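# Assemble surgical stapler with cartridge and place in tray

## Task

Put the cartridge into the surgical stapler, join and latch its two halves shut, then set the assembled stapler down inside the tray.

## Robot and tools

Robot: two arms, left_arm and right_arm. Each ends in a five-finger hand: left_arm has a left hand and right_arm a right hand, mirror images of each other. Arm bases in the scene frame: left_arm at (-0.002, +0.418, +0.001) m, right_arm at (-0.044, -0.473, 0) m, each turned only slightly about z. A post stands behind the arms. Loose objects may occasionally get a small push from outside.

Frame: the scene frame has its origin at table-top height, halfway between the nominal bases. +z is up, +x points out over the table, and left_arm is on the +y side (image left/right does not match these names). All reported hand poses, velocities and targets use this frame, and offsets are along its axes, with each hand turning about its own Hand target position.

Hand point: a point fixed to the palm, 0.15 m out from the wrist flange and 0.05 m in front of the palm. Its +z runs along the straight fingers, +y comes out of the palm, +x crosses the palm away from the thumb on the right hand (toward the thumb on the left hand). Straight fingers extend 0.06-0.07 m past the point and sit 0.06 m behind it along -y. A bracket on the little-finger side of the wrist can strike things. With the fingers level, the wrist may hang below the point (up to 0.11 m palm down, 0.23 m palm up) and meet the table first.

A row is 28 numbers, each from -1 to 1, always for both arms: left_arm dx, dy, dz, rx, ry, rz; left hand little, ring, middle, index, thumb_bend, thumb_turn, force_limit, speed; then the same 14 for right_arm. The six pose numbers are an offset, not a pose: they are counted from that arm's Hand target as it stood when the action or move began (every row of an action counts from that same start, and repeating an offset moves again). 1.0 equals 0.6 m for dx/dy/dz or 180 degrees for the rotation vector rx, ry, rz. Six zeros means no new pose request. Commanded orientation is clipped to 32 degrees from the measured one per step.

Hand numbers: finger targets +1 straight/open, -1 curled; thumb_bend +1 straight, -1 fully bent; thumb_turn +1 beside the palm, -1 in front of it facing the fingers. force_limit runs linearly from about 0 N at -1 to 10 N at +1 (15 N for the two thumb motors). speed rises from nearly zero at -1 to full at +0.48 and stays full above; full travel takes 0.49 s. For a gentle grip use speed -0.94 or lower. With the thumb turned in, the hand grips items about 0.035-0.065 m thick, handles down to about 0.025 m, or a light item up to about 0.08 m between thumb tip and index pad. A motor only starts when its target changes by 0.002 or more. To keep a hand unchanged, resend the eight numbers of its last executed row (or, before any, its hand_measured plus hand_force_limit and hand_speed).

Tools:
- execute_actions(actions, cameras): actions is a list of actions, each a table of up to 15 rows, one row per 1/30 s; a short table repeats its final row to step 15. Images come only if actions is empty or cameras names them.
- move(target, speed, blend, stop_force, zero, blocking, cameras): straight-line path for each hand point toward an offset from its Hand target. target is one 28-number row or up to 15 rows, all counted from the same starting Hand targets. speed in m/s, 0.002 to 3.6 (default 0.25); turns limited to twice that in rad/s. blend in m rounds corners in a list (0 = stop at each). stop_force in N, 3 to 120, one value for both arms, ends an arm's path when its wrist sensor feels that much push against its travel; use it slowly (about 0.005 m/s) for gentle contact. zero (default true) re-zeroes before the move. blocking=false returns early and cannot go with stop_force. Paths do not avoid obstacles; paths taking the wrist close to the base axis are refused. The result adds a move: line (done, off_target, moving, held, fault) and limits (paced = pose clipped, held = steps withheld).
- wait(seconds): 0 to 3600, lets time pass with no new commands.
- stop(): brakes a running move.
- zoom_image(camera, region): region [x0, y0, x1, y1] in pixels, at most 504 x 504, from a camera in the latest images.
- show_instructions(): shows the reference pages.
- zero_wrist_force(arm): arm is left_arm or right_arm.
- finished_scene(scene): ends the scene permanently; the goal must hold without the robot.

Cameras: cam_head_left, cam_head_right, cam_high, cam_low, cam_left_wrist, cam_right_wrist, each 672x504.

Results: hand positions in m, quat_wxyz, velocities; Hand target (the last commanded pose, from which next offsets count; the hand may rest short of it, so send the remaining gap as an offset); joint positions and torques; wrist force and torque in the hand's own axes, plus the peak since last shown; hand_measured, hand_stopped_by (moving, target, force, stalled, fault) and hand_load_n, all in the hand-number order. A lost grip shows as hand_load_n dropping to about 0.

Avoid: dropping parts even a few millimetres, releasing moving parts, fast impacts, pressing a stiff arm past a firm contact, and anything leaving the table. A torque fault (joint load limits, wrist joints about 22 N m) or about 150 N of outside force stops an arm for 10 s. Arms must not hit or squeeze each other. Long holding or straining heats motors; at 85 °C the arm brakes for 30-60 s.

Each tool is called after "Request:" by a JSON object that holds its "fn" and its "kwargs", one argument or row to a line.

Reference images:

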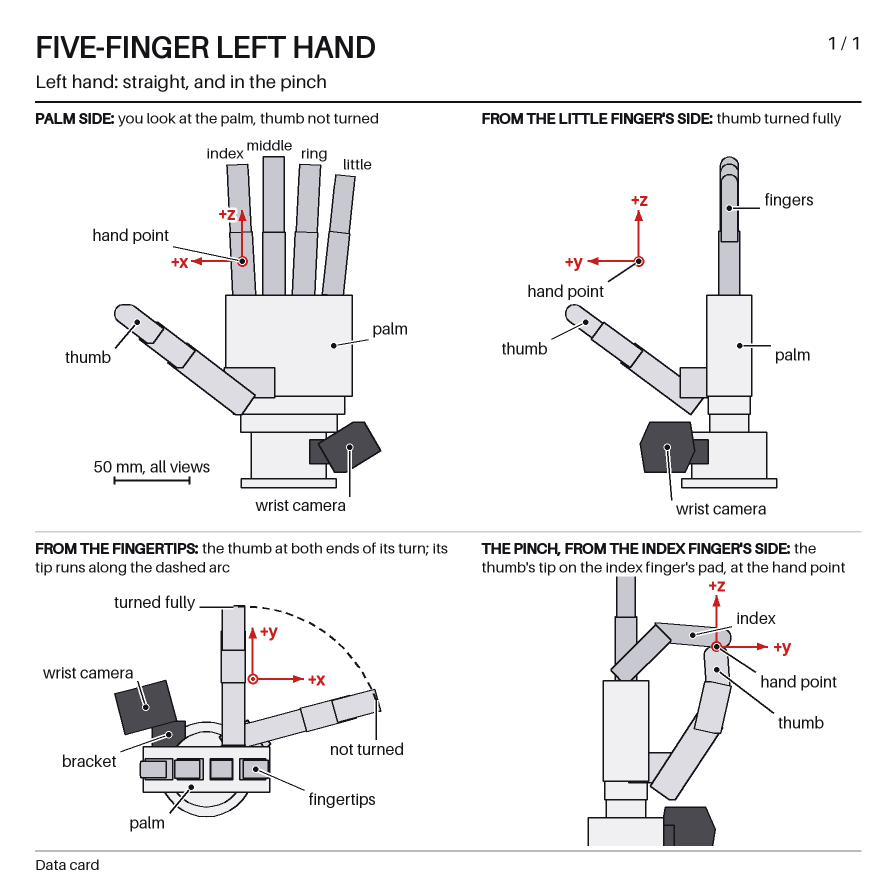

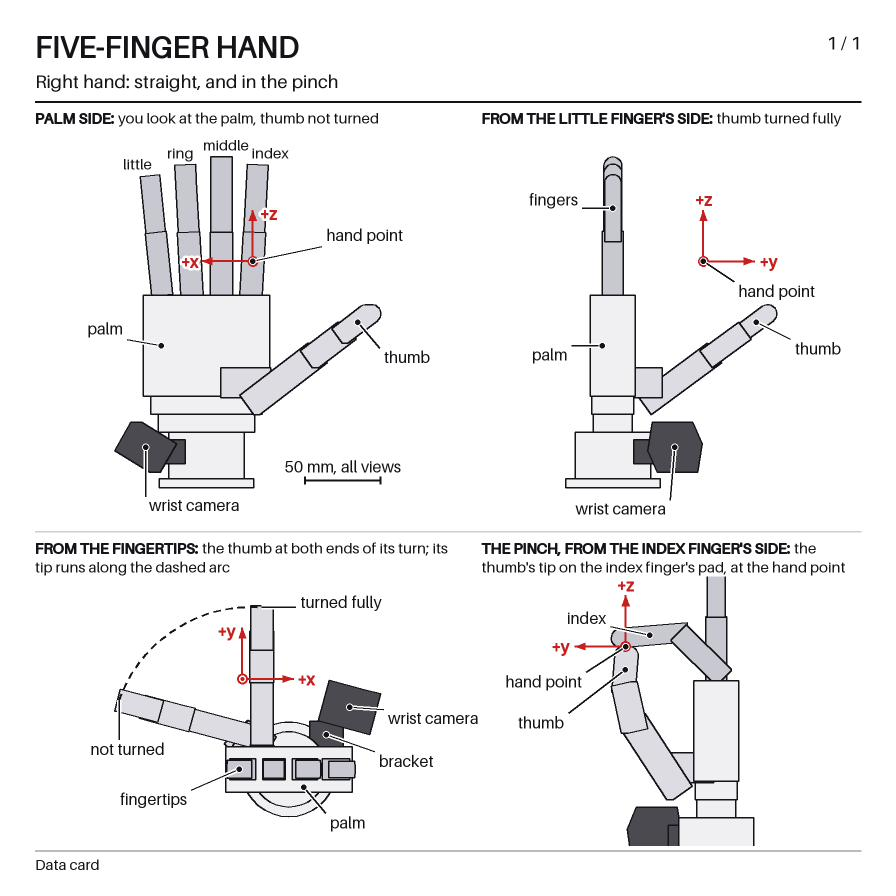

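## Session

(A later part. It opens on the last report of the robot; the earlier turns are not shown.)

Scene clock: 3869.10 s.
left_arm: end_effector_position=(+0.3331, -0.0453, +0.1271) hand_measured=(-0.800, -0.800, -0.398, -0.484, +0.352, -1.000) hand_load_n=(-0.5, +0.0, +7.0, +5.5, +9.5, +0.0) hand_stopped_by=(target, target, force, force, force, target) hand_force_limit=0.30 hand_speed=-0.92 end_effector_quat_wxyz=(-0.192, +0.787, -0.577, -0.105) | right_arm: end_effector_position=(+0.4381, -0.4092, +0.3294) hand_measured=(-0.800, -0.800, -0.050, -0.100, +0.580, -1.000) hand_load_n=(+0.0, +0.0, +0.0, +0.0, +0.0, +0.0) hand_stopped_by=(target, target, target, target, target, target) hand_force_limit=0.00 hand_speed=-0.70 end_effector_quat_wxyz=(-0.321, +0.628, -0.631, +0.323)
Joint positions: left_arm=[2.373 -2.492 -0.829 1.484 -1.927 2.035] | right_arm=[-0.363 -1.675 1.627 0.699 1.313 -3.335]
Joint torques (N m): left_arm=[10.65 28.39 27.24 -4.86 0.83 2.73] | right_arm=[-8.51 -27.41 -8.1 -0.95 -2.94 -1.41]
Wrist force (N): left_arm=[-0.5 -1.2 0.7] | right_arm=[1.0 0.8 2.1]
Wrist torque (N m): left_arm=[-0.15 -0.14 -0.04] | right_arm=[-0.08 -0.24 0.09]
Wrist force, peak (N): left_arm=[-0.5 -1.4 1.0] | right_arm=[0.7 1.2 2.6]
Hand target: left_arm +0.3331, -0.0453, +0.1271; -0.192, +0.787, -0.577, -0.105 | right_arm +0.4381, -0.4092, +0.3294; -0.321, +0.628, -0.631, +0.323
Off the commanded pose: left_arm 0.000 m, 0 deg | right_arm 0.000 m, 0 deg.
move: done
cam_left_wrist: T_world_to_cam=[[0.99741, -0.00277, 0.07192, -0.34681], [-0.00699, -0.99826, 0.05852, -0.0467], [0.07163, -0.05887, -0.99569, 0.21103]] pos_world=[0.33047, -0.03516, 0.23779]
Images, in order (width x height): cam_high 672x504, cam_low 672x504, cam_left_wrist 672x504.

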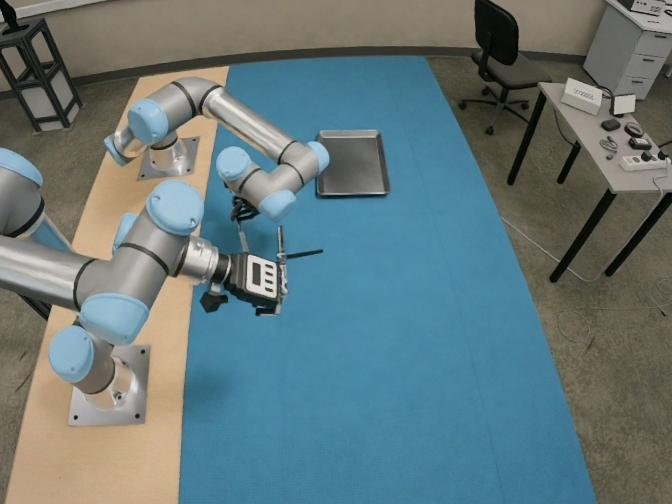

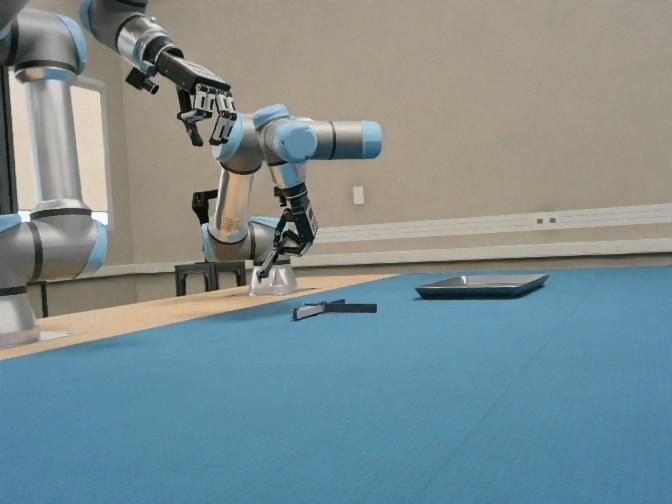

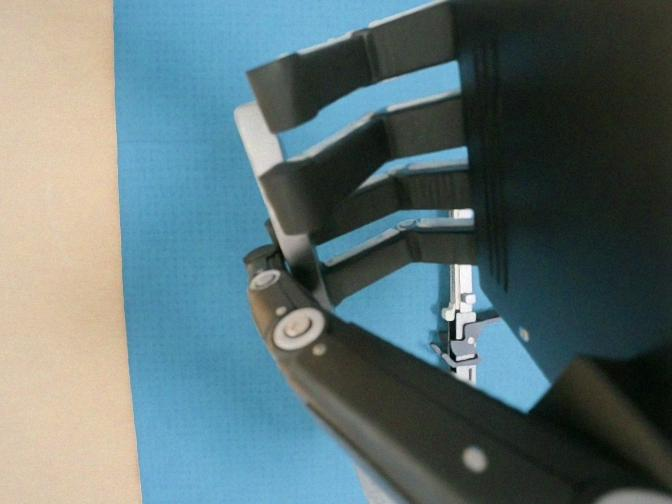

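Request:
{"fn": "move", "kwargs": {
  "target": [0,0,-0.06,0,0,0,-0.8,-0.8,-0.72,-0.72,0.30,-1,0.3,-0.92,0,0,0,0,0,0,-0.8,-0.8,-0.05,-0.1,0.58,-1,0.0,-0.7],
  "speed": 0.06
}}

Request:
{"fn": "move", "kwargs": {
  "target": [0,0,-0.05,0,0,0,-0.8,-0.8,-0.72,-0.72,0.30,-1,0.3,-0.92,0,0,0,0,0,0,-0.8,-0.8,-0.05,-0.1,0.58,-1,0.0,-0.7],
  "speed": 0.02,
  "cameras": ["cam_left_wrist","cam_low","cam_high"]
}}

Request:
{"fn": "zoom_image", "kwargs": {
  "camera": "cam_low",
  "region": [180, 210, 320, 350]
}}

Scene clock: 3885.70 s.
left_arm: end_effector_position=(+0.3331, -0.0453, +0.0913) hand_measured=(-0.800, -0.800, -0.398, -0.484, +0.352, -1.000) hand_load_n=(-0.5, +0.0, +7.0, +5.5, +9.5, +0.0) hand_stopped_by=(target, target, force, force, force, target) hand_force_limit=0.30 hand_speed=-0.92 end_effector_quat_wxyz=(-0.192, +0.787, -0.577, -0.105) | right_arm: end_effector_position=(+0.4381, -0.4092, +0.3294) hand_measured=(-0.800, -0.800, -0.050, -0.100, +0.580, -1.000) hand_load_n=(+0.5, +0.5, +0.0, +0.0, +0.0, +0.0) hand_stopped_by=(target, target, target, target, target, target) hand_force_limit=0.00 hand_speed=-0.70 end_effector_quat_wxyz=(-0.321, +0.628, -0.631, +0.323)
Joint positions: left_arm=[2.373 -2.517 -0.877 1.555 -1.927 2.035] | right_arm=[-0.363 -1.675 1.627 0.699 1.313 -3.335]
Joint torques (N m): left_arm=[7.58 27.86 9.45 -1.2 -0.71 -0.24] | right_arm=[-7.71 -28.74 -7.78 -0.94 -2.92 -1.43]
Wrist force (N): left_arm=[-0.5 -1.2 0.7] | right_arm=[0.8 0.7 2.4]
Wrist torque (N m): left_arm=[-0.17 -0.12 -0.04] | right_arm=[-0.11 -0.22 0.08]
Wrist force, peak (N): left_arm=[-0.1 -1.4 1.1] | right_arm=[0.7 1.0 2.6]
Hand target: left_arm +0.3331, -0.0453, +0.0911; -0.192, +0.787, -0.577, -0.105 | right_arm +0.4381, -0.4092, +0.3294; -0.321, +0.628, -0.631, +0.323
Off the commanded pose: left_arm 0.000 m, 0 deg | right_arm 0.000 m, 0 deg.
move: done

Scene clock: 3887.53 s.
left_arm: end_effector_position=(+0.3331, -0.0453, +0.0613) hand_measured=(-0.800, -0.800, -0.398, -0.484, +0.352, -1.000) hand_load_n=(-0.5, +0.0, +7.5, +5.5, +9.5, +0.0) hand_stopped_by=(target, target, force, force, force, target) hand_force_limit=0.30 hand_speed=-0.92 end_effector_quat_wxyz=(-0.192, +0.787, -0.577, -0.105) | right_arm: end_effector_position=(+0.4381, -0.4092, +0.3294) hand_measured=(-0.800, -0.800, -0.050, -0.100, +0.580, -1.000) hand_load_n=(+0.0, +0.0, +0.0, +0.0, +0.0, +0.0) hand_stopped_by=(target, target, target, target, target, target) hand_force_limit=0.00 hand_speed=-0.70 end_effector_quat_wxyz=(-0.321, +0.628, -0.631, +0.323)
Joint positions: left_arm=[2.373 -2.542 -0.908 1.612 -1.927 2.035] | right_arm=[-0.363 -1.675 1.627 0.699 1.313 -3.335]
Joint torques (N m): left_arm=[5.82 29.32 9.16 -1.42 -1.22 -1.54] | right_arm=[-8.34 -28.09 -8.56 -1.03 -3.03 -1.16]
Wrist force (N): left_arm=[-0.5 -1.3 0.8] | right_arm=[0.7 0.8 1.9]
Wrist torque (N m): left_arm=[-0.18 -0.12 -0.03] | right_arm=[-0.06 -0.18 0.07]
Wrist force, peak (N): left_arm=[-0.5 -1.4 0.9] | right_arm=[1.0 1.0 2.4]
Hand target: left_arm +0.3331, -0.0453, +0.0611; -0.192, +0.787, -0.577, -0.105 | right_arm +0.4381, -0.4092, +0.3294; -0.321, +0.628, -0.631, +0.323
Off the commanded pose: left_arm 0.000 m, 0 deg | right_arm 0.000 m, 0 deg.
move: done
cam_left_wrist: T_world_to_cam=[[0.99743, -0.00279, 0.07152, -0.34202], [-0.00698, -0.99827, 0.05842, -0.04284], [0.07123, -0.05877, -0.99573, 0.14565]] pos_world=[0.33047, -0.03516, 0.17199]
Images, in order (width x height): cam_high 672x504, cam_low 672x504, cam_left_wrist 672x504.

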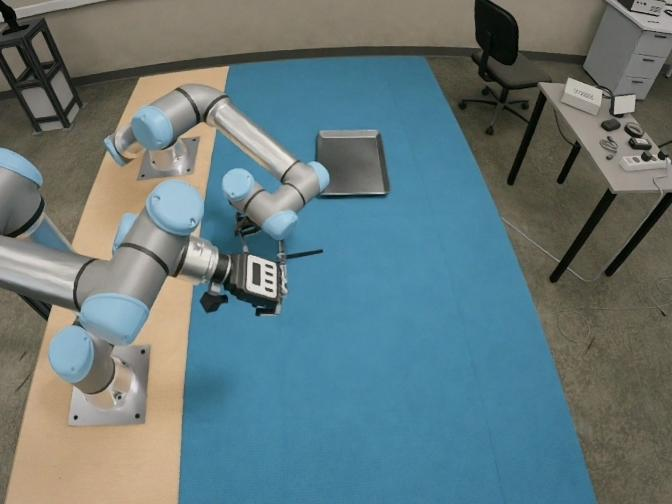

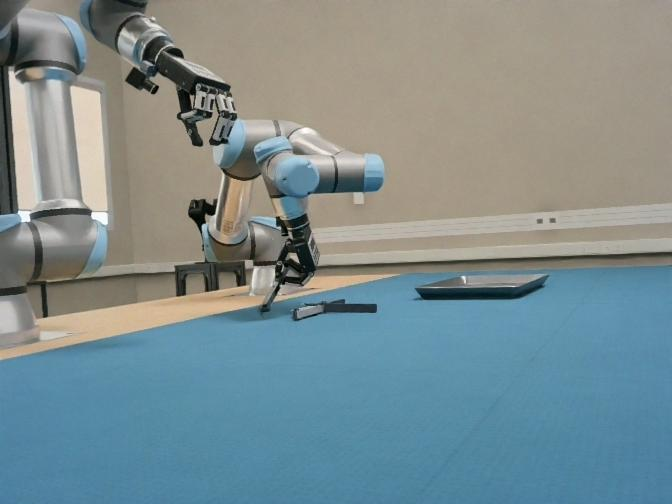

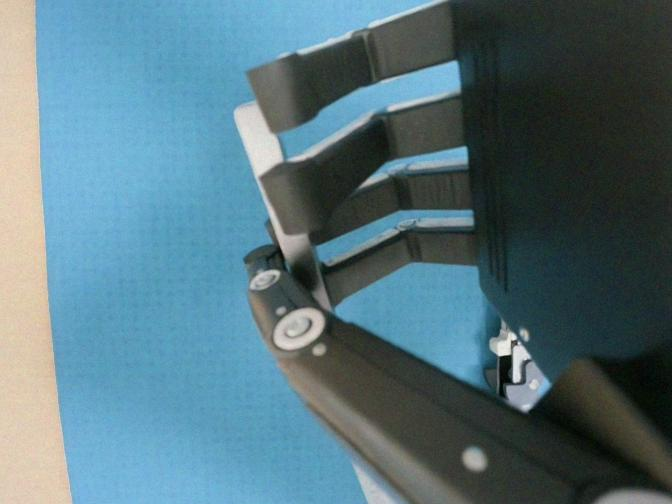

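Scaled by 3.600 from the camera's image (finer frame: 960x720).

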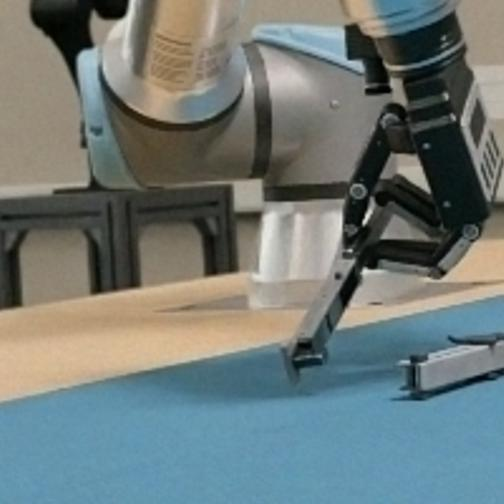

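Request:
{"fn": "move", "kwargs": {
  "target": [0,0,-0.03,0,0,0,-0.8,-0.8,-0.72,-0.72,0.30,-1,0.3,-0.92,0,0,0,0,0,0,-0.8,-0.8,-0.05,-0.1,0.58,-1,0.0,-0.7],
  "speed": 0.015,
  "cameras": ["cam_left_wrist","cam_low"]
}}

Request:
{"fn": "zoom_image", "kwargs": {
  "camera": "cam_low",
  "region": [200, 230, 320, 350]
}}

Scene clock: 3896.33 s.
left_arm: end_effector_position=(+0.3331, -0.0453, +0.0433) hand_measured=(-0.800, -0.800, -0.398, -0.484, +0.352, -1.000) hand_load_n=(+0.0, +0.0, +7.0, +4.0, +9.5, +0.0) hand_stopped_by=(target, target, force, force, force, target) hand_force_limit=0.30 hand_speed=-0.92 end_effector_quat_wxyz=(-0.192, +0.787, -0.577, -0.105) | right_arm: end_effector_position=(+0.4381, -0.4092, +0.3294) hand_measured=(-0.800, -0.800, -0.050, -0.100, +0.580, -1.000) hand_load_n=(+0.0, +0.0, +0.0, +0.0, +0.0, +0.0) hand_stopped_by=(target, target, target, target, target, target) hand_force_limit=0.00 hand_speed=-0.70 end_effector_quat_wxyz=(-0.321, +0.628, -0.631, +0.323)
Joint positions: left_arm=[2.373 -2.559 -0.924 1.644 -1.927 2.035] | right_arm=[-0.363 -1.675 1.627 0.699 1.313 -3.335]
Joint torques (N m): left_arm=[4.94 28.3 8.32 -1.34 -1.08 -1.7] | right_arm=[-7.58 -28.74 -8.02 -0.87 -2.96 -1.37]
Wrist force (N): left_arm=[-0.4 -1.2 0.2] | right_arm=[0.6 0.6 2.2]
Wrist torque (N m): left_arm=[-0.15 -0.08 -0.02] | right_arm=[-0.12 -0.18 0.06]
Wrist force, peak (N): left_arm=[-0.4 -1.5 0.8] | right_arm=[1.0 0.8 2.7]
Hand target: left_arm +0.3331, -0.0453, +0.0431; -0.192, +0.787, -0.577, -0.105 | right_arm +0.4381, -0.4092, +0.3294; -0.321, +0.628, -0.631, +0.323
Off the commanded pose: left_arm 0.000 m, 0 deg | right_arm 0.000 m, 0 deg.
move: done
cam_left_wrist: T_world_to_cam=[[0.99743, -0.00279, 0.07152, -0.34073], [-0.00698, -0.99827, 0.05842, -0.04178], [0.07123, -0.05877, -0.99573, 0.12773]] pos_world=[0.33047, -0.03516, 0.15399]
Images, in order (width x height): cam_low 672x504, cam_left_wrist 672x504.

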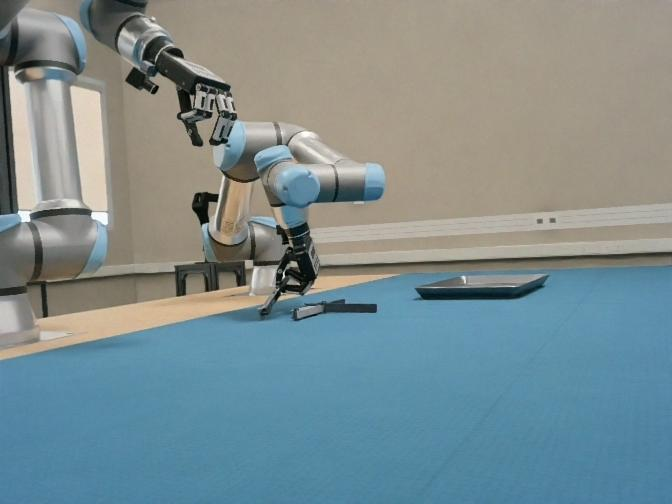

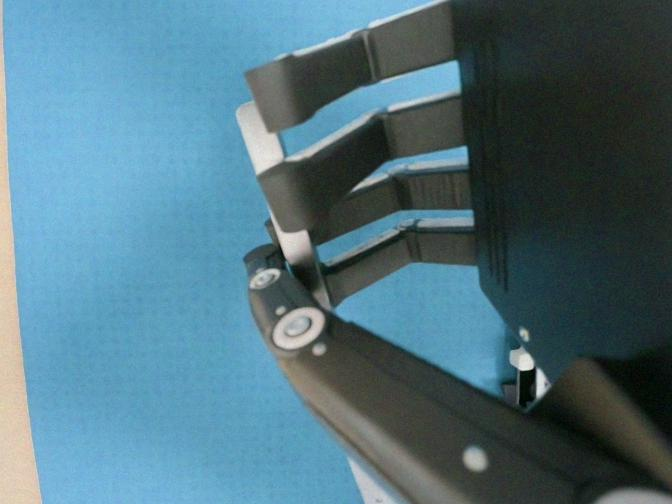

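Scaled by 4.200 from the camera's image (finer frame: 960x720).

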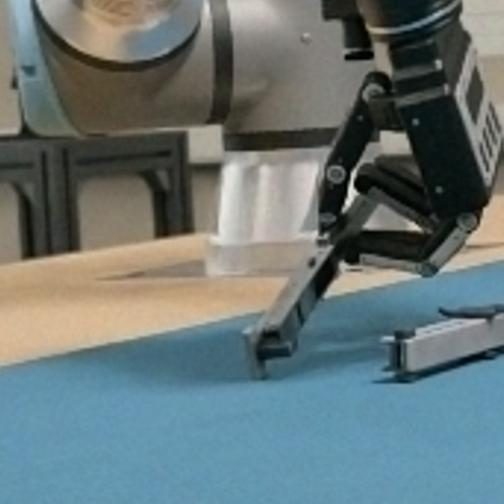

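Working well. Continue down.

Request:
{"fn": "move", "kwargs": {
  "target": [0,0,-0.035,0,0,0,-0.8,-0.8,-0.72,-0.72,0.30,-1,0.3,-0.92,0,0,0,0,0,0,-0.8,-0.8,-0.05,-0.1,0.58,-1,0.0,-0.7],
  "speed": 0.01,
  "stop_force": 8,
  "cameras": ["cam_left_wrist","cam_low"]
}}

Request:
{"fn": "zoom_image", "kwargs": {
  "camera": "cam_low",
  "region": [200, 230, 320, 350]
}}

Scene clock: 3903.63 s.
left_arm: end_effector_position=(+0.3331, -0.0453, +0.0221) hand_measured=(-0.800, -0.800, -0.398, -0.484, +0.352, -1.000) hand_load_n=(+0.0, +0.0, +7.5, +3.5, +10.0, +0.0) hand_stopped_by=(target, target, force, force, force, target) hand_force_limit=0.30 hand_speed=-0.92 end_effector_quat_wxyz=(-0.192, +0.787, -0.577, -0.105) | right_arm: end_effector_position=(+0.4381, -0.4092, +0.3294) hand_measured=(-0.800, -0.800, -0.050, -0.100, +0.580, -1.000) hand_load_n=(+0.0, +0.0, +0.0, +0.0, +0.0, +0.0) hand_stopped_by=(target, target, target, target, target, target) hand_force_limit=0.00 hand_speed=-0.70 end_effector_quat_wxyz=(-0.321, +0.628, -0.631, +0.323)
Joint positions: left_arm=[2.373 -2.581 -0.938 1.681 -1.927 2.035] | right_arm=[-0.363 -1.675 1.627 0.699 1.313 -3.335]
Joint torques (N m): left_arm=[3.45 28.81 7.96 -1.11 -1.14 0.41] | right_arm=[-7.49 -28.06 -8.33 -0.73 -2.88 -1.27]
Wrist force (N): left_arm=[-0.6 -1.2 0.2] | right_arm=[0.6 0.9 2.3]
Wrist torque (N m): left_arm=[-0.15 -0.04 -0.02] | right_arm=[-0.08 -0.18 0.06]
Wrist force, peak (N): left_arm=[-0.8 -1.4 0.2] | right_arm=[1.2 0.6 2.8]
Hand target: left_arm +0.3331, -0.0453, +0.0221; -0.192, +0.787, -0.577, -0.105 | right_arm +0.4381, -0.4092, +0.3294; -0.321, +0.628, -0.631, +0.323
Off the commanded pose: left_arm 0.000 m, 0 deg | right_arm 0.000 m, 0 deg.
move: done
cam_left_wrist: T_world_to_cam=[[0.99743, -0.00279, 0.07162, -0.33923], [-0.00698, -0.99827, 0.05842, -0.04055], [0.07133, -0.05877, -0.99572, 0.10658]] pos_world=[0.33047, -0.03516, 0.13279]
Images, in order (width x height): cam_low 672x504, cam_left_wrist 672x504.

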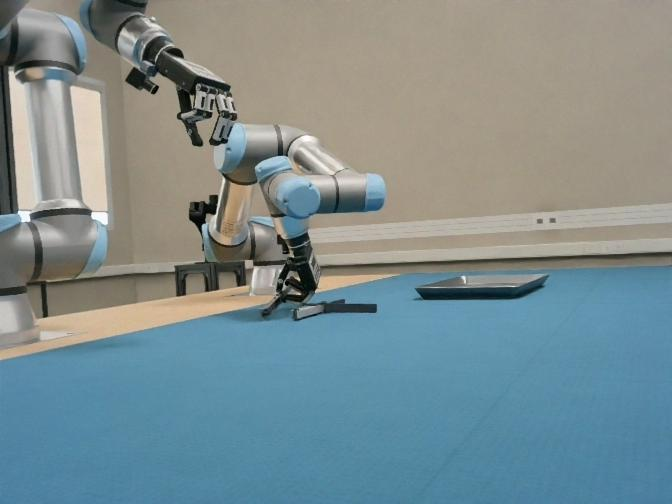

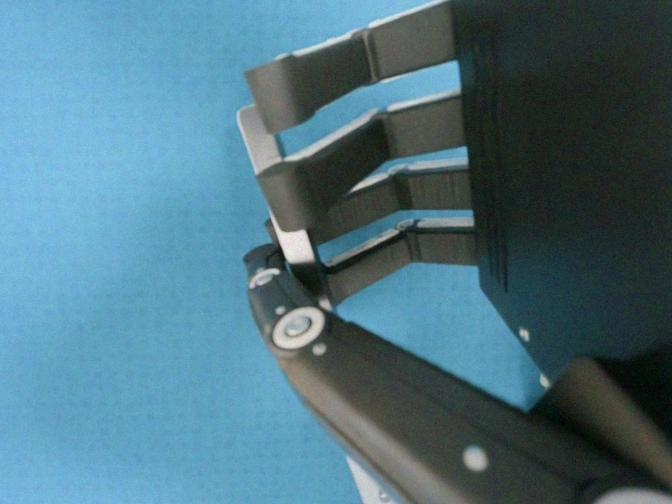

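Scaled by 4.200 from the camera's image (finer frame: 960x720).

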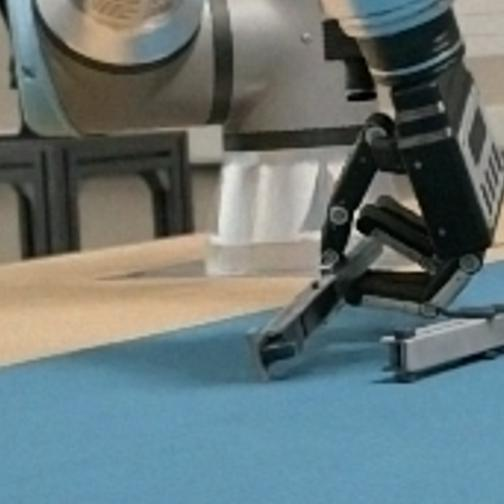

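Request:
{"fn": "move", "kwargs": {
  "target": [0,0,0,0,0,0,-0.8,-0.8,-0.33,-0.42,0.39,-1,0.3,-0.95,0,0,0,0,0,0,-0.8,-0.8,-0.05,-0.1,0.58,-1,0.0,-0.7],
  "cameras": ["cam_left_wrist","cam_low"]
}}

Request:
{"fn": "zoom_image", "kwargs": {
  "camera": "cam_low",
  "region": [200, 230, 320, 350]
}}

Scene clock: 3911.93 s.
left_arm: end_effector_position=(+0.3331, -0.0453, +0.0221) hand_measured=(-0.800, -0.800, -0.330, -0.420, +0.390, -1.000) hand_load_n=(-0.5, +0.0, +0.5, +0.5, +0.0, +0.0) hand_stopped_by=(target, target, target, target, target, target) hand_force_limit=0.30 hand_speed=-0.95 end_effector_quat_wxyz=(-0.192, +0.787, -0.577, -0.105) | right_arm: end_effector_position=(+0.4381, -0.4092, +0.3294) hand_measured=(-0.800, -0.800, -0.050, -0.100, +0.580, -1.000) hand_load_n=(+0.0, +0.0, +0.0, +0.0, +0.0, +0.0) hand_stopped_by=(target, target, target, target, target, target) hand_force_limit=0.00 hand_speed=-0.70 end_effector_quat_wxyz=(-0.321, +0.628, -0.631, +0.323)
Joint positions: left_arm=[2.373 -2.581 -0.938 1.681 -1.927 2.035] | right_arm=[-0.363 -1.675 1.627 0.699 1.313 -3.335]
Joint torques (N m): left_arm=[3.61 29.26 7.99 -1.84 -0.84 2.48] | right_arm=[-5.99 -27.31 -8.28 -0.96 -2.83 -1.28]
Wrist force (N): left_arm=[-0.6 -1.2 0.1] | right_arm=[1.0 0.6 2.5]
Wrist torque (N m): left_arm=[-0.14 -0.06 -0.04] | right_arm=[-0.13 -0.25 0.08]
Wrist force, peak (N): left_arm=[-0.8 -1.3 0.0] | right_arm=[1.0 1.0 2.5]
Hand target: left_arm +0.3331, -0.0453, +0.0221; -0.192, +0.787, -0.577, -0.105 | right_arm +0.4381, -0.4092, +0.3294; -0.321, +0.628, -0.631, +0.323
Off the commanded pose: left_arm 0.000 m, 0 deg | right_arm 0.000 m, 0 deg.
move: done
cam_left_wrist: T_world_to_cam=[[0.99743, -0.00279, 0.07162, -0.33923], [-0.00698, -0.99827, 0.05842, -0.04055], [0.07133, -0.05877, -0.99572, 0.10658]] pos_world=[0.33047, -0.03516, 0.13279]
Images, in order (width x height): cam_low 672x504, cam_left_wrist 672x504.

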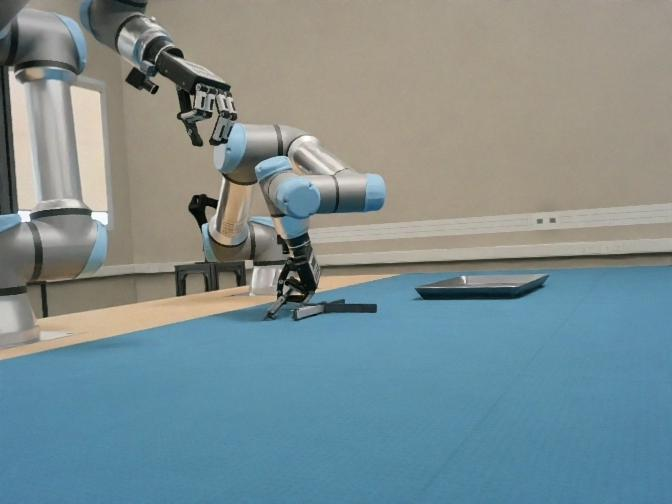

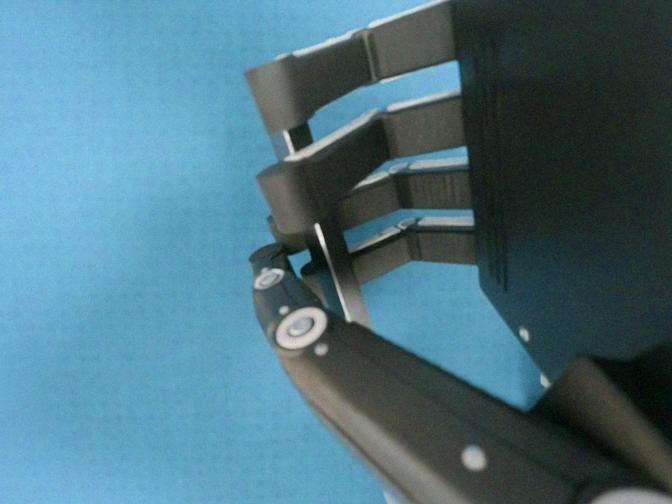

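Scaled by 4.200 from the camera's image (finer frame: 960x720).

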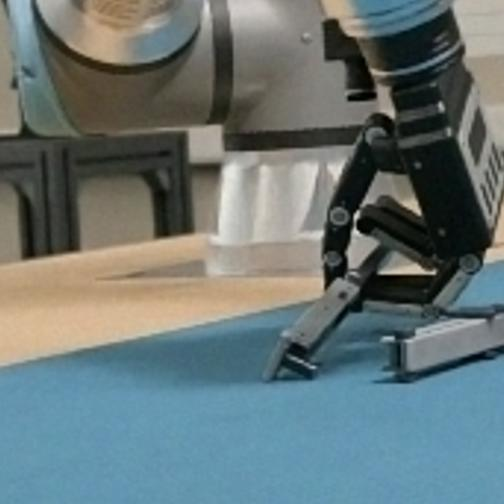

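Request:
{"fn": "move", "kwargs": {
  "target": [0,0,0,0,0,0,-0.8,-0.8,-0.33,-0.42,0.58,-1,0.3,-0.7,0,0,0,0,0,0,-0.8,-0.8,-0.05,-0.1,0.58,-1,0.0,-0.7]
}}

Request:
{"fn": "move", "kwargs": {
  "target": [0.018,0,0.001,0,0,0,-0.8,-0.8,-0.33,-0.42,0.58,-1,0.3,-0.7,0,0,0,0,0,0,-0.8,-0.8,-0.05,-0.1,0.58,-1,0.0,-0.7],
  "speed": 0.01,
  "cameras": ["cam_left_wrist","cam_low"]
}}

Request:
{"fn": "zoom_image", "kwargs": {
  "camera": "cam_low",
  "region": [200, 230, 320, 350]
}}

Request:
{"fn": "zoom_image", "kwargs": {
  "camera": "cam_left_wrist",
  "region": [220, 100, 420, 350]
}}

Scene clock: 3938.90 s.
left_arm: end_effector_position=(+0.3331, -0.0453, +0.0221) hand_measured=(-0.800, -0.800, -0.330, -0.420, +0.580, -1.000) hand_load_n=(+0.0, +0.0, +0.0, +0.5, -0.5, +0.5) hand_stopped_by=(target, target, target, target, target, target) hand_force_limit=0.30 hand_speed=-0.70 end_effector_quat_wxyz=(-0.192, +0.787, -0.577, -0.105) | right_arm: end_effector_position=(+0.4381, -0.4092, +0.3294) hand_measured=(-0.800, -0.800, -0.050, -0.100, +0.580, -1.000) hand_load_n=(+0.0, +0.0, +0.0, +0.0, +0.0, +0.0) hand_stopped_by=(target, target, target, target, target, target) hand_force_limit=0.00 hand_speed=-0.70 end_effector_quat_wxyz=(-0.321, +0.628, -0.631, +0.323)
Joint positions: left_arm=[2.373 -2.581 -0.938 1.681 -1.927 2.035] | right_arm=[-0.363 -1.675 1.627 0.699 1.313 -3.335]
Joint torques (N m): left_arm=[3.51 36.09 10.08 -4.57 -0.84 2.33] | right_arm=[-6.41 -28.29 -7.81 -0.88 -2.85 -1.28]
Wrist force (N): left_arm=[-0.5 -1.1 0.3] | right_arm=[0.6 0.9 2.2]
Wrist torque (N m): left_arm=[-0.14 -0.07 -0.04] | right_arm=[-0.07 -0.19 0.07]
Wrist force, peak (N): left_arm=[-0.7 -1.3 0.2] | right_arm=[1.3 1.2 2.5]
Hand target: left_arm +0.3331, -0.0453, +0.0221; -0.192, +0.787, -0.577, -0.105 | right_arm +0.4381, -0.4092, +0.3294; -0.321, +0.628, -0.631, +0.323
Off the commanded pose: left_arm 0.000 m, 0 deg | right_arm 0.000 m, 0 deg.
move: done

Scene clock: 3940.30 s.
left_arm: end_effector_position=(+0.3439, -0.0453, +0.0227) hand_measured=(-0.800, -0.800, -0.330, -0.420, +0.580, -1.000) hand_load_n=(+0.0, +0.0, +0.5, +0.5, +0.0, +0.0) hand_stopped_by=(target, target, target, target, target, target) hand_force_limit=0.30 hand_speed=-0.70 end_effector_quat_wxyz=(-0.192, +0.787, -0.577, -0.105) | right_arm: end_effector_position=(+0.4381, -0.4092, +0.3294) hand_measured=(-0.800, -0.800, -0.050, -0.100, +0.580, -1.000) hand_load_n=(+0.0, +0.0, +0.0, +0.0, +0.0, +0.0) hand_stopped_by=(target, target, target, target, target, target) hand_force_limit=0.00 hand_speed=-0.70 end_effector_quat_wxyz=(-0.321, +0.628, -0.631, +0.323)
Joint positions: left_arm=[2.384 -2.597 -0.902 1.666 -1.93 2.047] | right_arm=[-0.363 -1.675 1.627 0.699 1.313 -3.335]
Joint torques (N m): left_arm=[10.27 28.58 26.2 -4.78 -2.28 2.27] | right_arm=[-5.97 -27.48 -6.85 -0.8 -3.05 -1.38]
Wrist force (N): left_arm=[-0.7 -1.1 0.3] | right_arm=[0.5 0.8 2.0]
Wrist torque (N m): left_arm=[-0.14 -0.05 -0.04] | right_arm=[-0.08 -0.16 0.06]
Wrist force, peak (N): left_arm=[-0.7 -1.3 0.2] | right_arm=[1.3 1.1 2.4]
Hand target: left_arm +0.3439, -0.0453, +0.0227; -0.192, +0.787, -0.577, -0.105 | right_arm +0.4381, -0.4092, +0.3294; -0.321, +0.628, -0.631, +0.323
Off the commanded pose: left_arm 0.000 m, 0 deg | right_arm 0.000 m, 0 deg.
move: done
cam_left_wrist: T_world_to_cam=[[0.99743, -0.00279, 0.07162, -0.34994], [-0.00698, -0.99827, 0.05842, -0.04051], [0.07133, -0.05877, -0.99572, 0.10642]] pos_world=[0.34117, -0.03516, 0.13339]
Images, in order (width x height): cam_low 672x504, cam_left_wrist 672x504.

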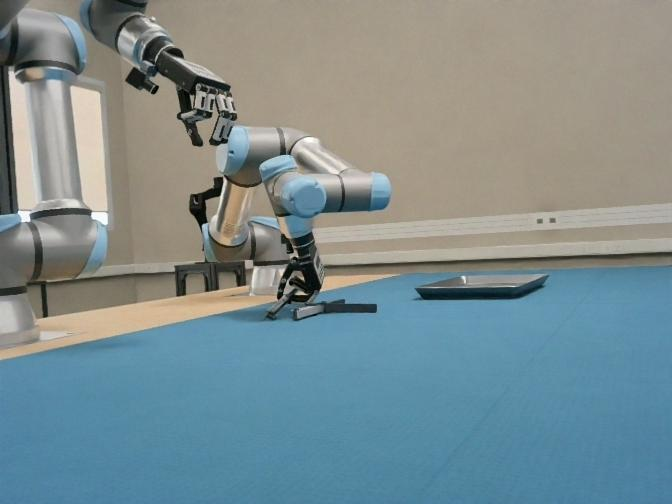

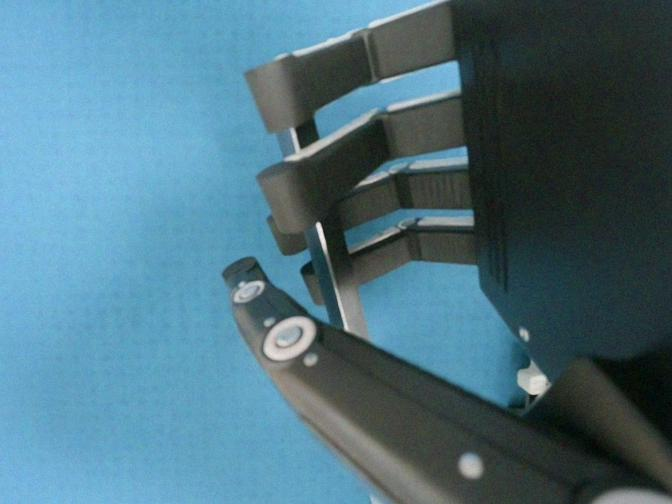

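Scaled by 4.200 from the camera's image (finer frame: 960x720).

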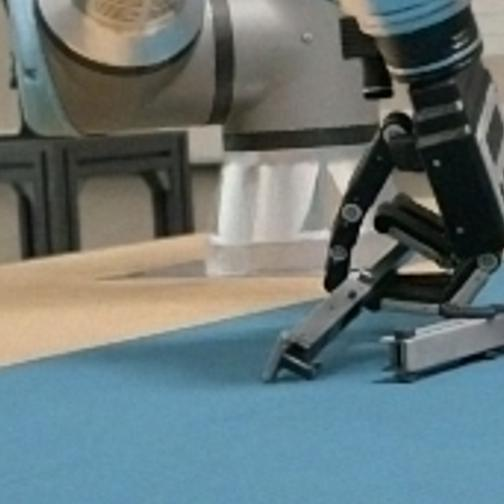

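Scaled by 2.016 from the camera's image (finer frame: 960x720).

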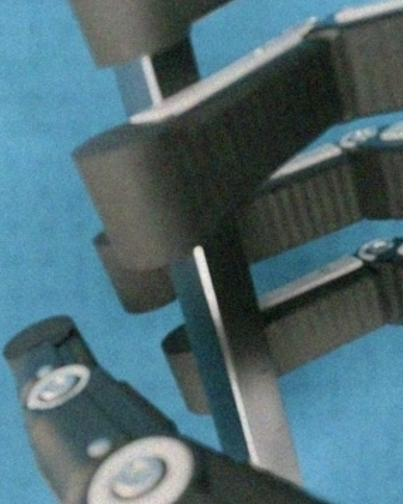

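Request:
{"fn": "move", "kwargs": {
  "target": [0,0,0,0,0,0,-0.8,-0.8,-0.33,-0.42,0.95,-1,0.3,-0.5,0,0,0,0,0,0,-0.8,-0.8,-0.05,-0.1,0.58,-1,0.0,-0.7]
}}

Request:
{"fn": "move", "kwargs": {
  "target": [0.0038,0,-0.0083,0,-0.1389,0,-0.8,-0.8,-0.33,-0.42,0.95,-1,0.3,-0.5,0,0,0,0,0,0,-0.8,-0.8,-0.05,-0.1,0.58,-1,0.0,-0.7],
  "speed": 0.06,
  "cameras": ["cam_left_wrist","cam_low"]
}}

Request:
{"fn": "zoom_image", "kwargs": {
  "camera": "cam_low",
  "region": [200, 230, 320, 350]
}}

Request:
{"fn": "zoom_image", "kwargs": {
  "camera": "cam_left_wrist",
  "region": [220, 100, 420, 350]
}}

Scene clock: 3981.93 s.
left_arm: end_effector_position=(+0.3439, -0.0453, +0.0227) hand_measured=(-0.800, -0.800, -0.330, -0.420, +0.950, -1.000) hand_load_n=(+0.0, +0.0, +0.0, +0.5, +0.0, +0.0) hand_stopped_by=(target, target, target, target, target, target) hand_force_limit=0.30 hand_speed=-0.50 end_effector_quat_wxyz=(-0.192, +0.787, -0.577, -0.105) | right_arm: end_effector_position=(+0.4381, -0.4092, +0.3294) hand_measured=(-0.800, -0.800, -0.050, -0.100, +0.580, -1.000) hand_load_n=(+0.0, +0.0, +0.0, +0.0, +0.5, +0.0) hand_stopped_by=(target, target, target, target, target, target) hand_force_limit=0.00 hand_speed=-0.70 end_effector_quat_wxyz=(-0.321, +0.628, -0.631, +0.323)
Joint positions: left_arm=[2.384 -2.597 -0.902 1.665 -1.93 2.047] | right_arm=[-0.363 -1.675 1.627 0.699 1.313 -3.335]
Joint torques (N m): left_arm=[9.91 29.63 27.95 -4.74 -1.81 2.55] | right_arm=[-6.8 -26.91 -8.3 -0.73 -2.86 -1.17]
Wrist force (N): left_arm=[-0.3 -1.2 0.4] | right_arm=[0.7 0.8 2.3]
Wrist torque (N m): left_arm=[-0.15 -0.10 -0.02] | right_arm=[-0.09 -0.20 0.07]
Wrist force, peak (N): left_arm=[-0.7 -1.5 0.3] | right_arm=[1.1 1.0 2.6]
Hand target: left_arm +0.3439, -0.0453, +0.0227; -0.192, +0.787, -0.577, -0.105 | right_arm +0.4381, -0.4092, +0.3294; -0.321, +0.628, -0.631, +0.323
Off the commanded pose: left_arm 0.000 m, 0 deg | right_arm 0.000 m, 0 deg.
move: done

Scene clock: 3986.00 s.
left_arm: end_effector_position=(+0.3462, -0.0453, +0.0178) hand_measured=(-0.800, -0.800, -0.330, -0.420, +0.950, -1.000) hand_load_n=(+0.0, +0.0, +0.0, +1.0, +0.0, +0.0) hand_stopped_by=(target, target, target, target, target, target) hand_force_limit=0.30 hand_speed=-0.50 end_effector_quat_wxyz=(-0.313, +0.791, -0.521, +0.068) | right_arm: end_effector_position=(+0.4381, -0.4092, +0.3294) hand_measured=(-0.800, -0.800, -0.050, -0.100, +0.580, -1.000) hand_load_n=(+0.0, +0.0, +0.0, +0.0, +0.0, +0.0) hand_stopped_by=(target, target, target, target, target, target) hand_force_limit=0.00 hand_speed=-0.70 end_effector_quat_wxyz=(-0.321, +0.628, -0.631, +0.323)
Joint positions: left_arm=[2.259 -2.456 -1.163 1.995 -2.22 1.853] | right_arm=[-0.363 -1.675 1.627 0.699 1.313 -3.335]
Joint torques (N m): left_arm=[-6.28 66.38 7.34 -0.91 -2.88 -2.42] | right_arm=[-6.11 -27.6 -8.2 -0.79 -2.82 -1.12]
Wrist force (N): left_arm=[-0.8 -0.4 0.1] | right_arm=[0.8 1.1 2.3]
Wrist torque (N m): left_arm=[0.07 0.00 0.01] | right_arm=[-0.05 -0.20 0.09]
Wrist force, peak (N): left_arm=[-1.0 -2.0 0.5] | right_arm=[0.6 0.9 2.7]
Hand target: left_arm +0.3462, -0.0453, +0.0178; -0.313, +0.791, -0.521, +0.068 | right_arm +0.4381, -0.4092, +0.3294; -0.321, +0.628, -0.631, +0.323
Off the commanded pose: left_arm 0.000 m, 0 deg | right_arm 0.000 m, 0 deg.
move: done
cam_left_wrist: T_world_to_cam=[[0.87393, -0.00272, 0.48605, -0.31656], [-0.03094, -0.99827, 0.05004, -0.03176], [0.48507, -0.05877, -0.8725, -0.04413]] pos_world=[0.29707, -0.03516, 0.11695]
Images, in order (width x height): cam_low 672x504, cam_left_wrist 672x504.

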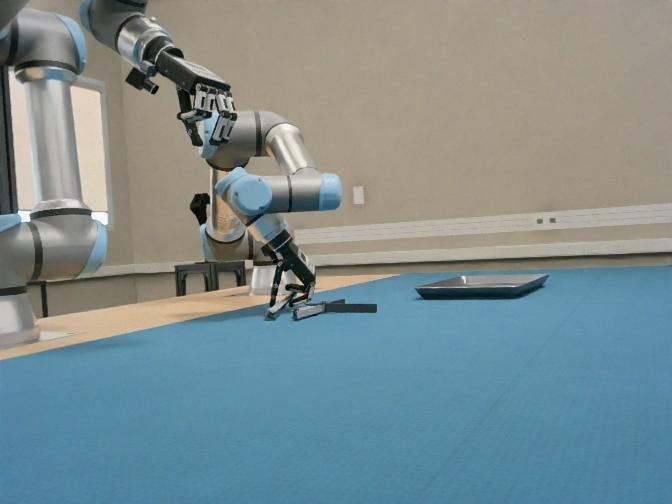

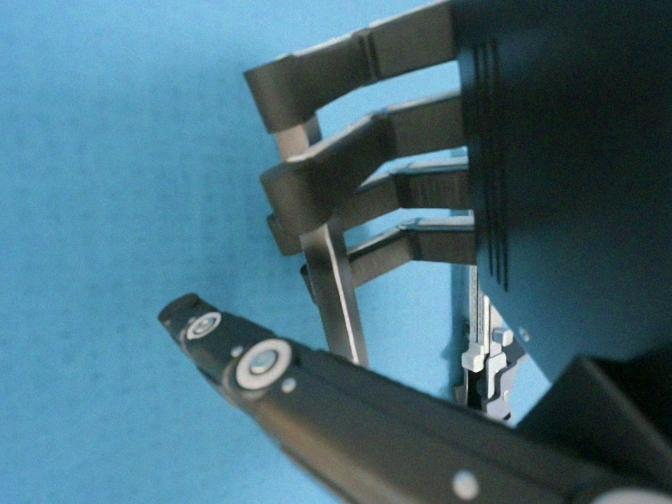

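Scaled by 4.200 from the camera's image (finer frame: 960x720).

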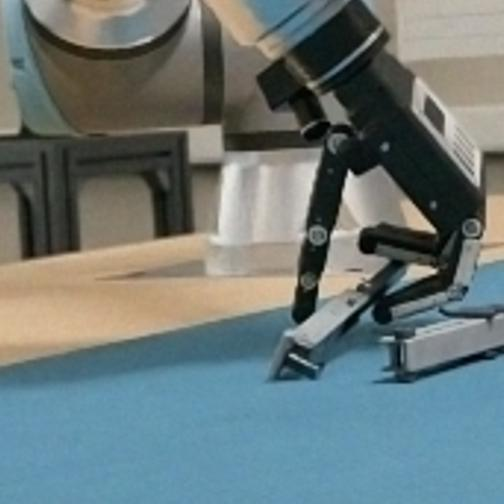

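Scaled by 2.016 from the camera's image (finer frame: 960x720).

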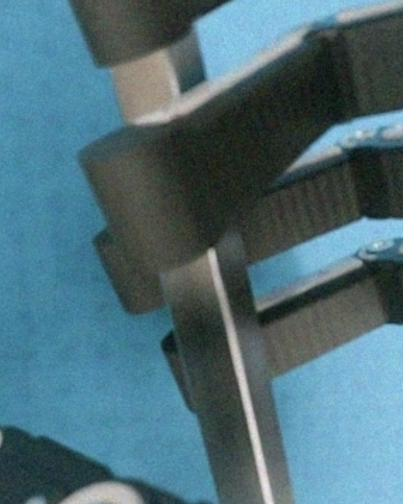

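Request:
{"fn": "zoom_image", "kwargs": {
  "camera": "cam_low",
  "region": [255, 285, 315, 330]
}}

Request:
{"fn": "zoom_image", "kwargs": {
  "camera": "cam_left_wrist",
  "region": [270, 220, 420, 370]
}}

Scaled by 8.400 from the camera's image (finer frame: 960x720).

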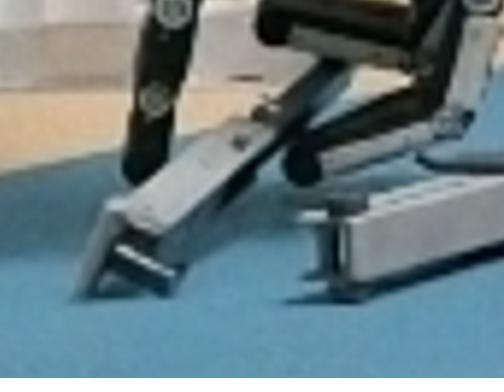

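Scaled by 3.360 from the camera's image (finer frame: 960x720).

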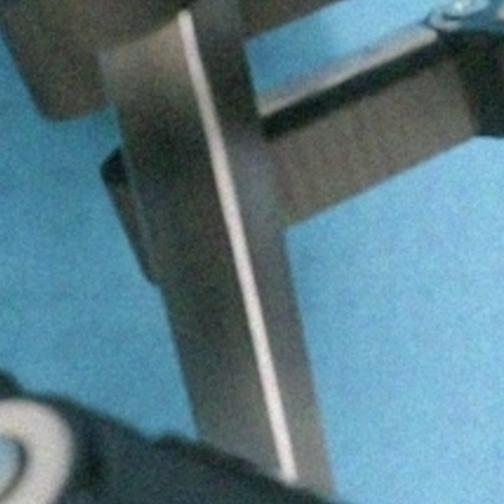

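Request:
{"fn": "move", "kwargs": {
  "target": [0.033,0.015,-0.002,0,0,0,-0.8,-0.8,-0.33,-0.42,0.95,-1,0.3,-0.5,0,0,0,0,0,0,-0.8,-0.8,-0.05,-0.1,0.58,-1,0.0,-0.7],
  "speed": 0.012,
  "cameras": ["cam_left_wrist","cam_low"]
}}

Request:
{"fn": "zoom_image", "kwargs": {
  "camera": "cam_low",
  "region": [255, 285, 315, 330]
}}

Request:
{"fn": "zoom_image", "kwargs": {
  "camera": "cam_left_wrist",
  "region": [220, 100, 540, 420]
}}

Scene clock: 4013.00 s.
left_arm: end_effector_position=(+0.3659, -0.0364, +0.0166) hand_measured=(-0.800, -0.800, -0.330, -0.420, +0.950, -1.000) hand_load_n=(+0.0, +0.5, +0.0, +0.0, +0.0, +0.0) hand_stopped_by=(target, target, target, target, target, target) hand_force_limit=0.30 hand_speed=-0.50 end_effector_quat_wxyz=(-0.313, +0.791, -0.521, +0.068) | right_arm: end_effector_position=(+0.4381, -0.4092, +0.3294) hand_measured=(-0.800, -0.800, -0.050, -0.100, +0.580, -1.000) hand_load_n=(+0.0, +0.0, +0.0, +0.0, +0.0, +0.0) hand_stopped_by=(target, target, target, target, target, target) hand_force_limit=0.00 hand_speed=-0.70 end_effector_quat_wxyz=(-0.321, +0.628, -0.631, +0.323)
Joint positions: left_arm=[2.294 -2.458 -1.155 2.016 -2.222 1.897] | right_arm=[-0.363 -1.675 1.627 0.699 1.313 -3.335]
Joint torques (N m): left_arm=[10.92 25.62 26.6 -0.99 -2.57 2.34] | right_arm=[-5.67 -27.64 -7.94 -0.79 -2.77 -1]
Wrist force (N): left_arm=[-0.9 -0.8 -0.4] | right_arm=[0.5 0.8 2.0]
Wrist torque (N m): left_arm=[0.06 0.01 -0.10] | right_arm=[-0.07 -0.15 0.06]
Wrist force, peak (N): left_arm=[-1.1 -0.9 -0.5] | right_arm=[0.7 1.0 2.7]
Hand target: left_arm +0.3660, -0.0363, +0.0166; -0.313, +0.791, -0.521, +0.068 | right_arm +0.4381, -0.4092, +0.3294; -0.321, +0.628, -0.631, +0.323
Off the commanded pose: left_arm 0.000 m, 0 deg | right_arm 0.000 m, 0 deg.
move: done
cam_left_wrist: T_world_to_cam=[[0.87371, -0.00278, 0.48644, -0.33306], [-0.03101, -0.99827, 0.05, -0.02208], [0.48546, -0.05877, -0.87228, -0.0543]] pos_world=[0.31667, -0.02616, 0.11575]
Images, in order (width x height): cam_low 672x504, cam_left_wrist 672x504.

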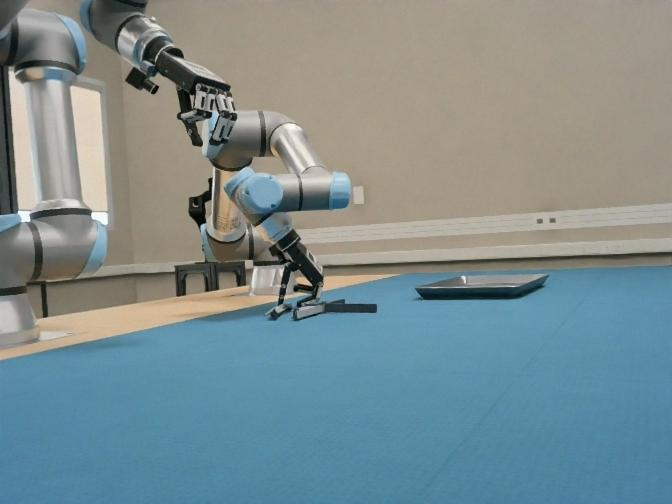

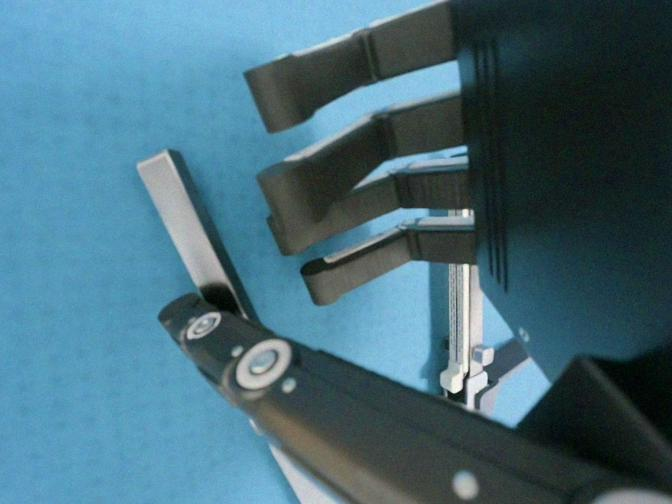

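Scaled by 8.400 from the camera's image (finer frame: 960x720).

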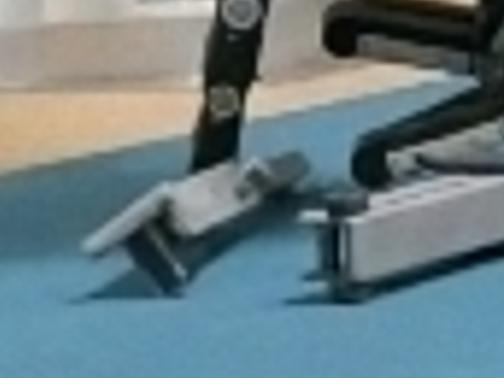

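Scaled by 1.575 from the camera's image (finer frame: 960x720).

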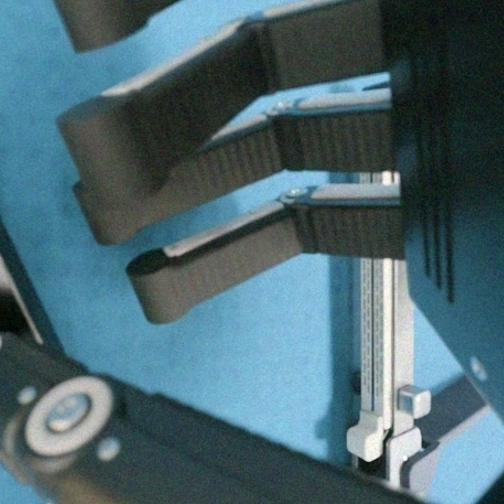

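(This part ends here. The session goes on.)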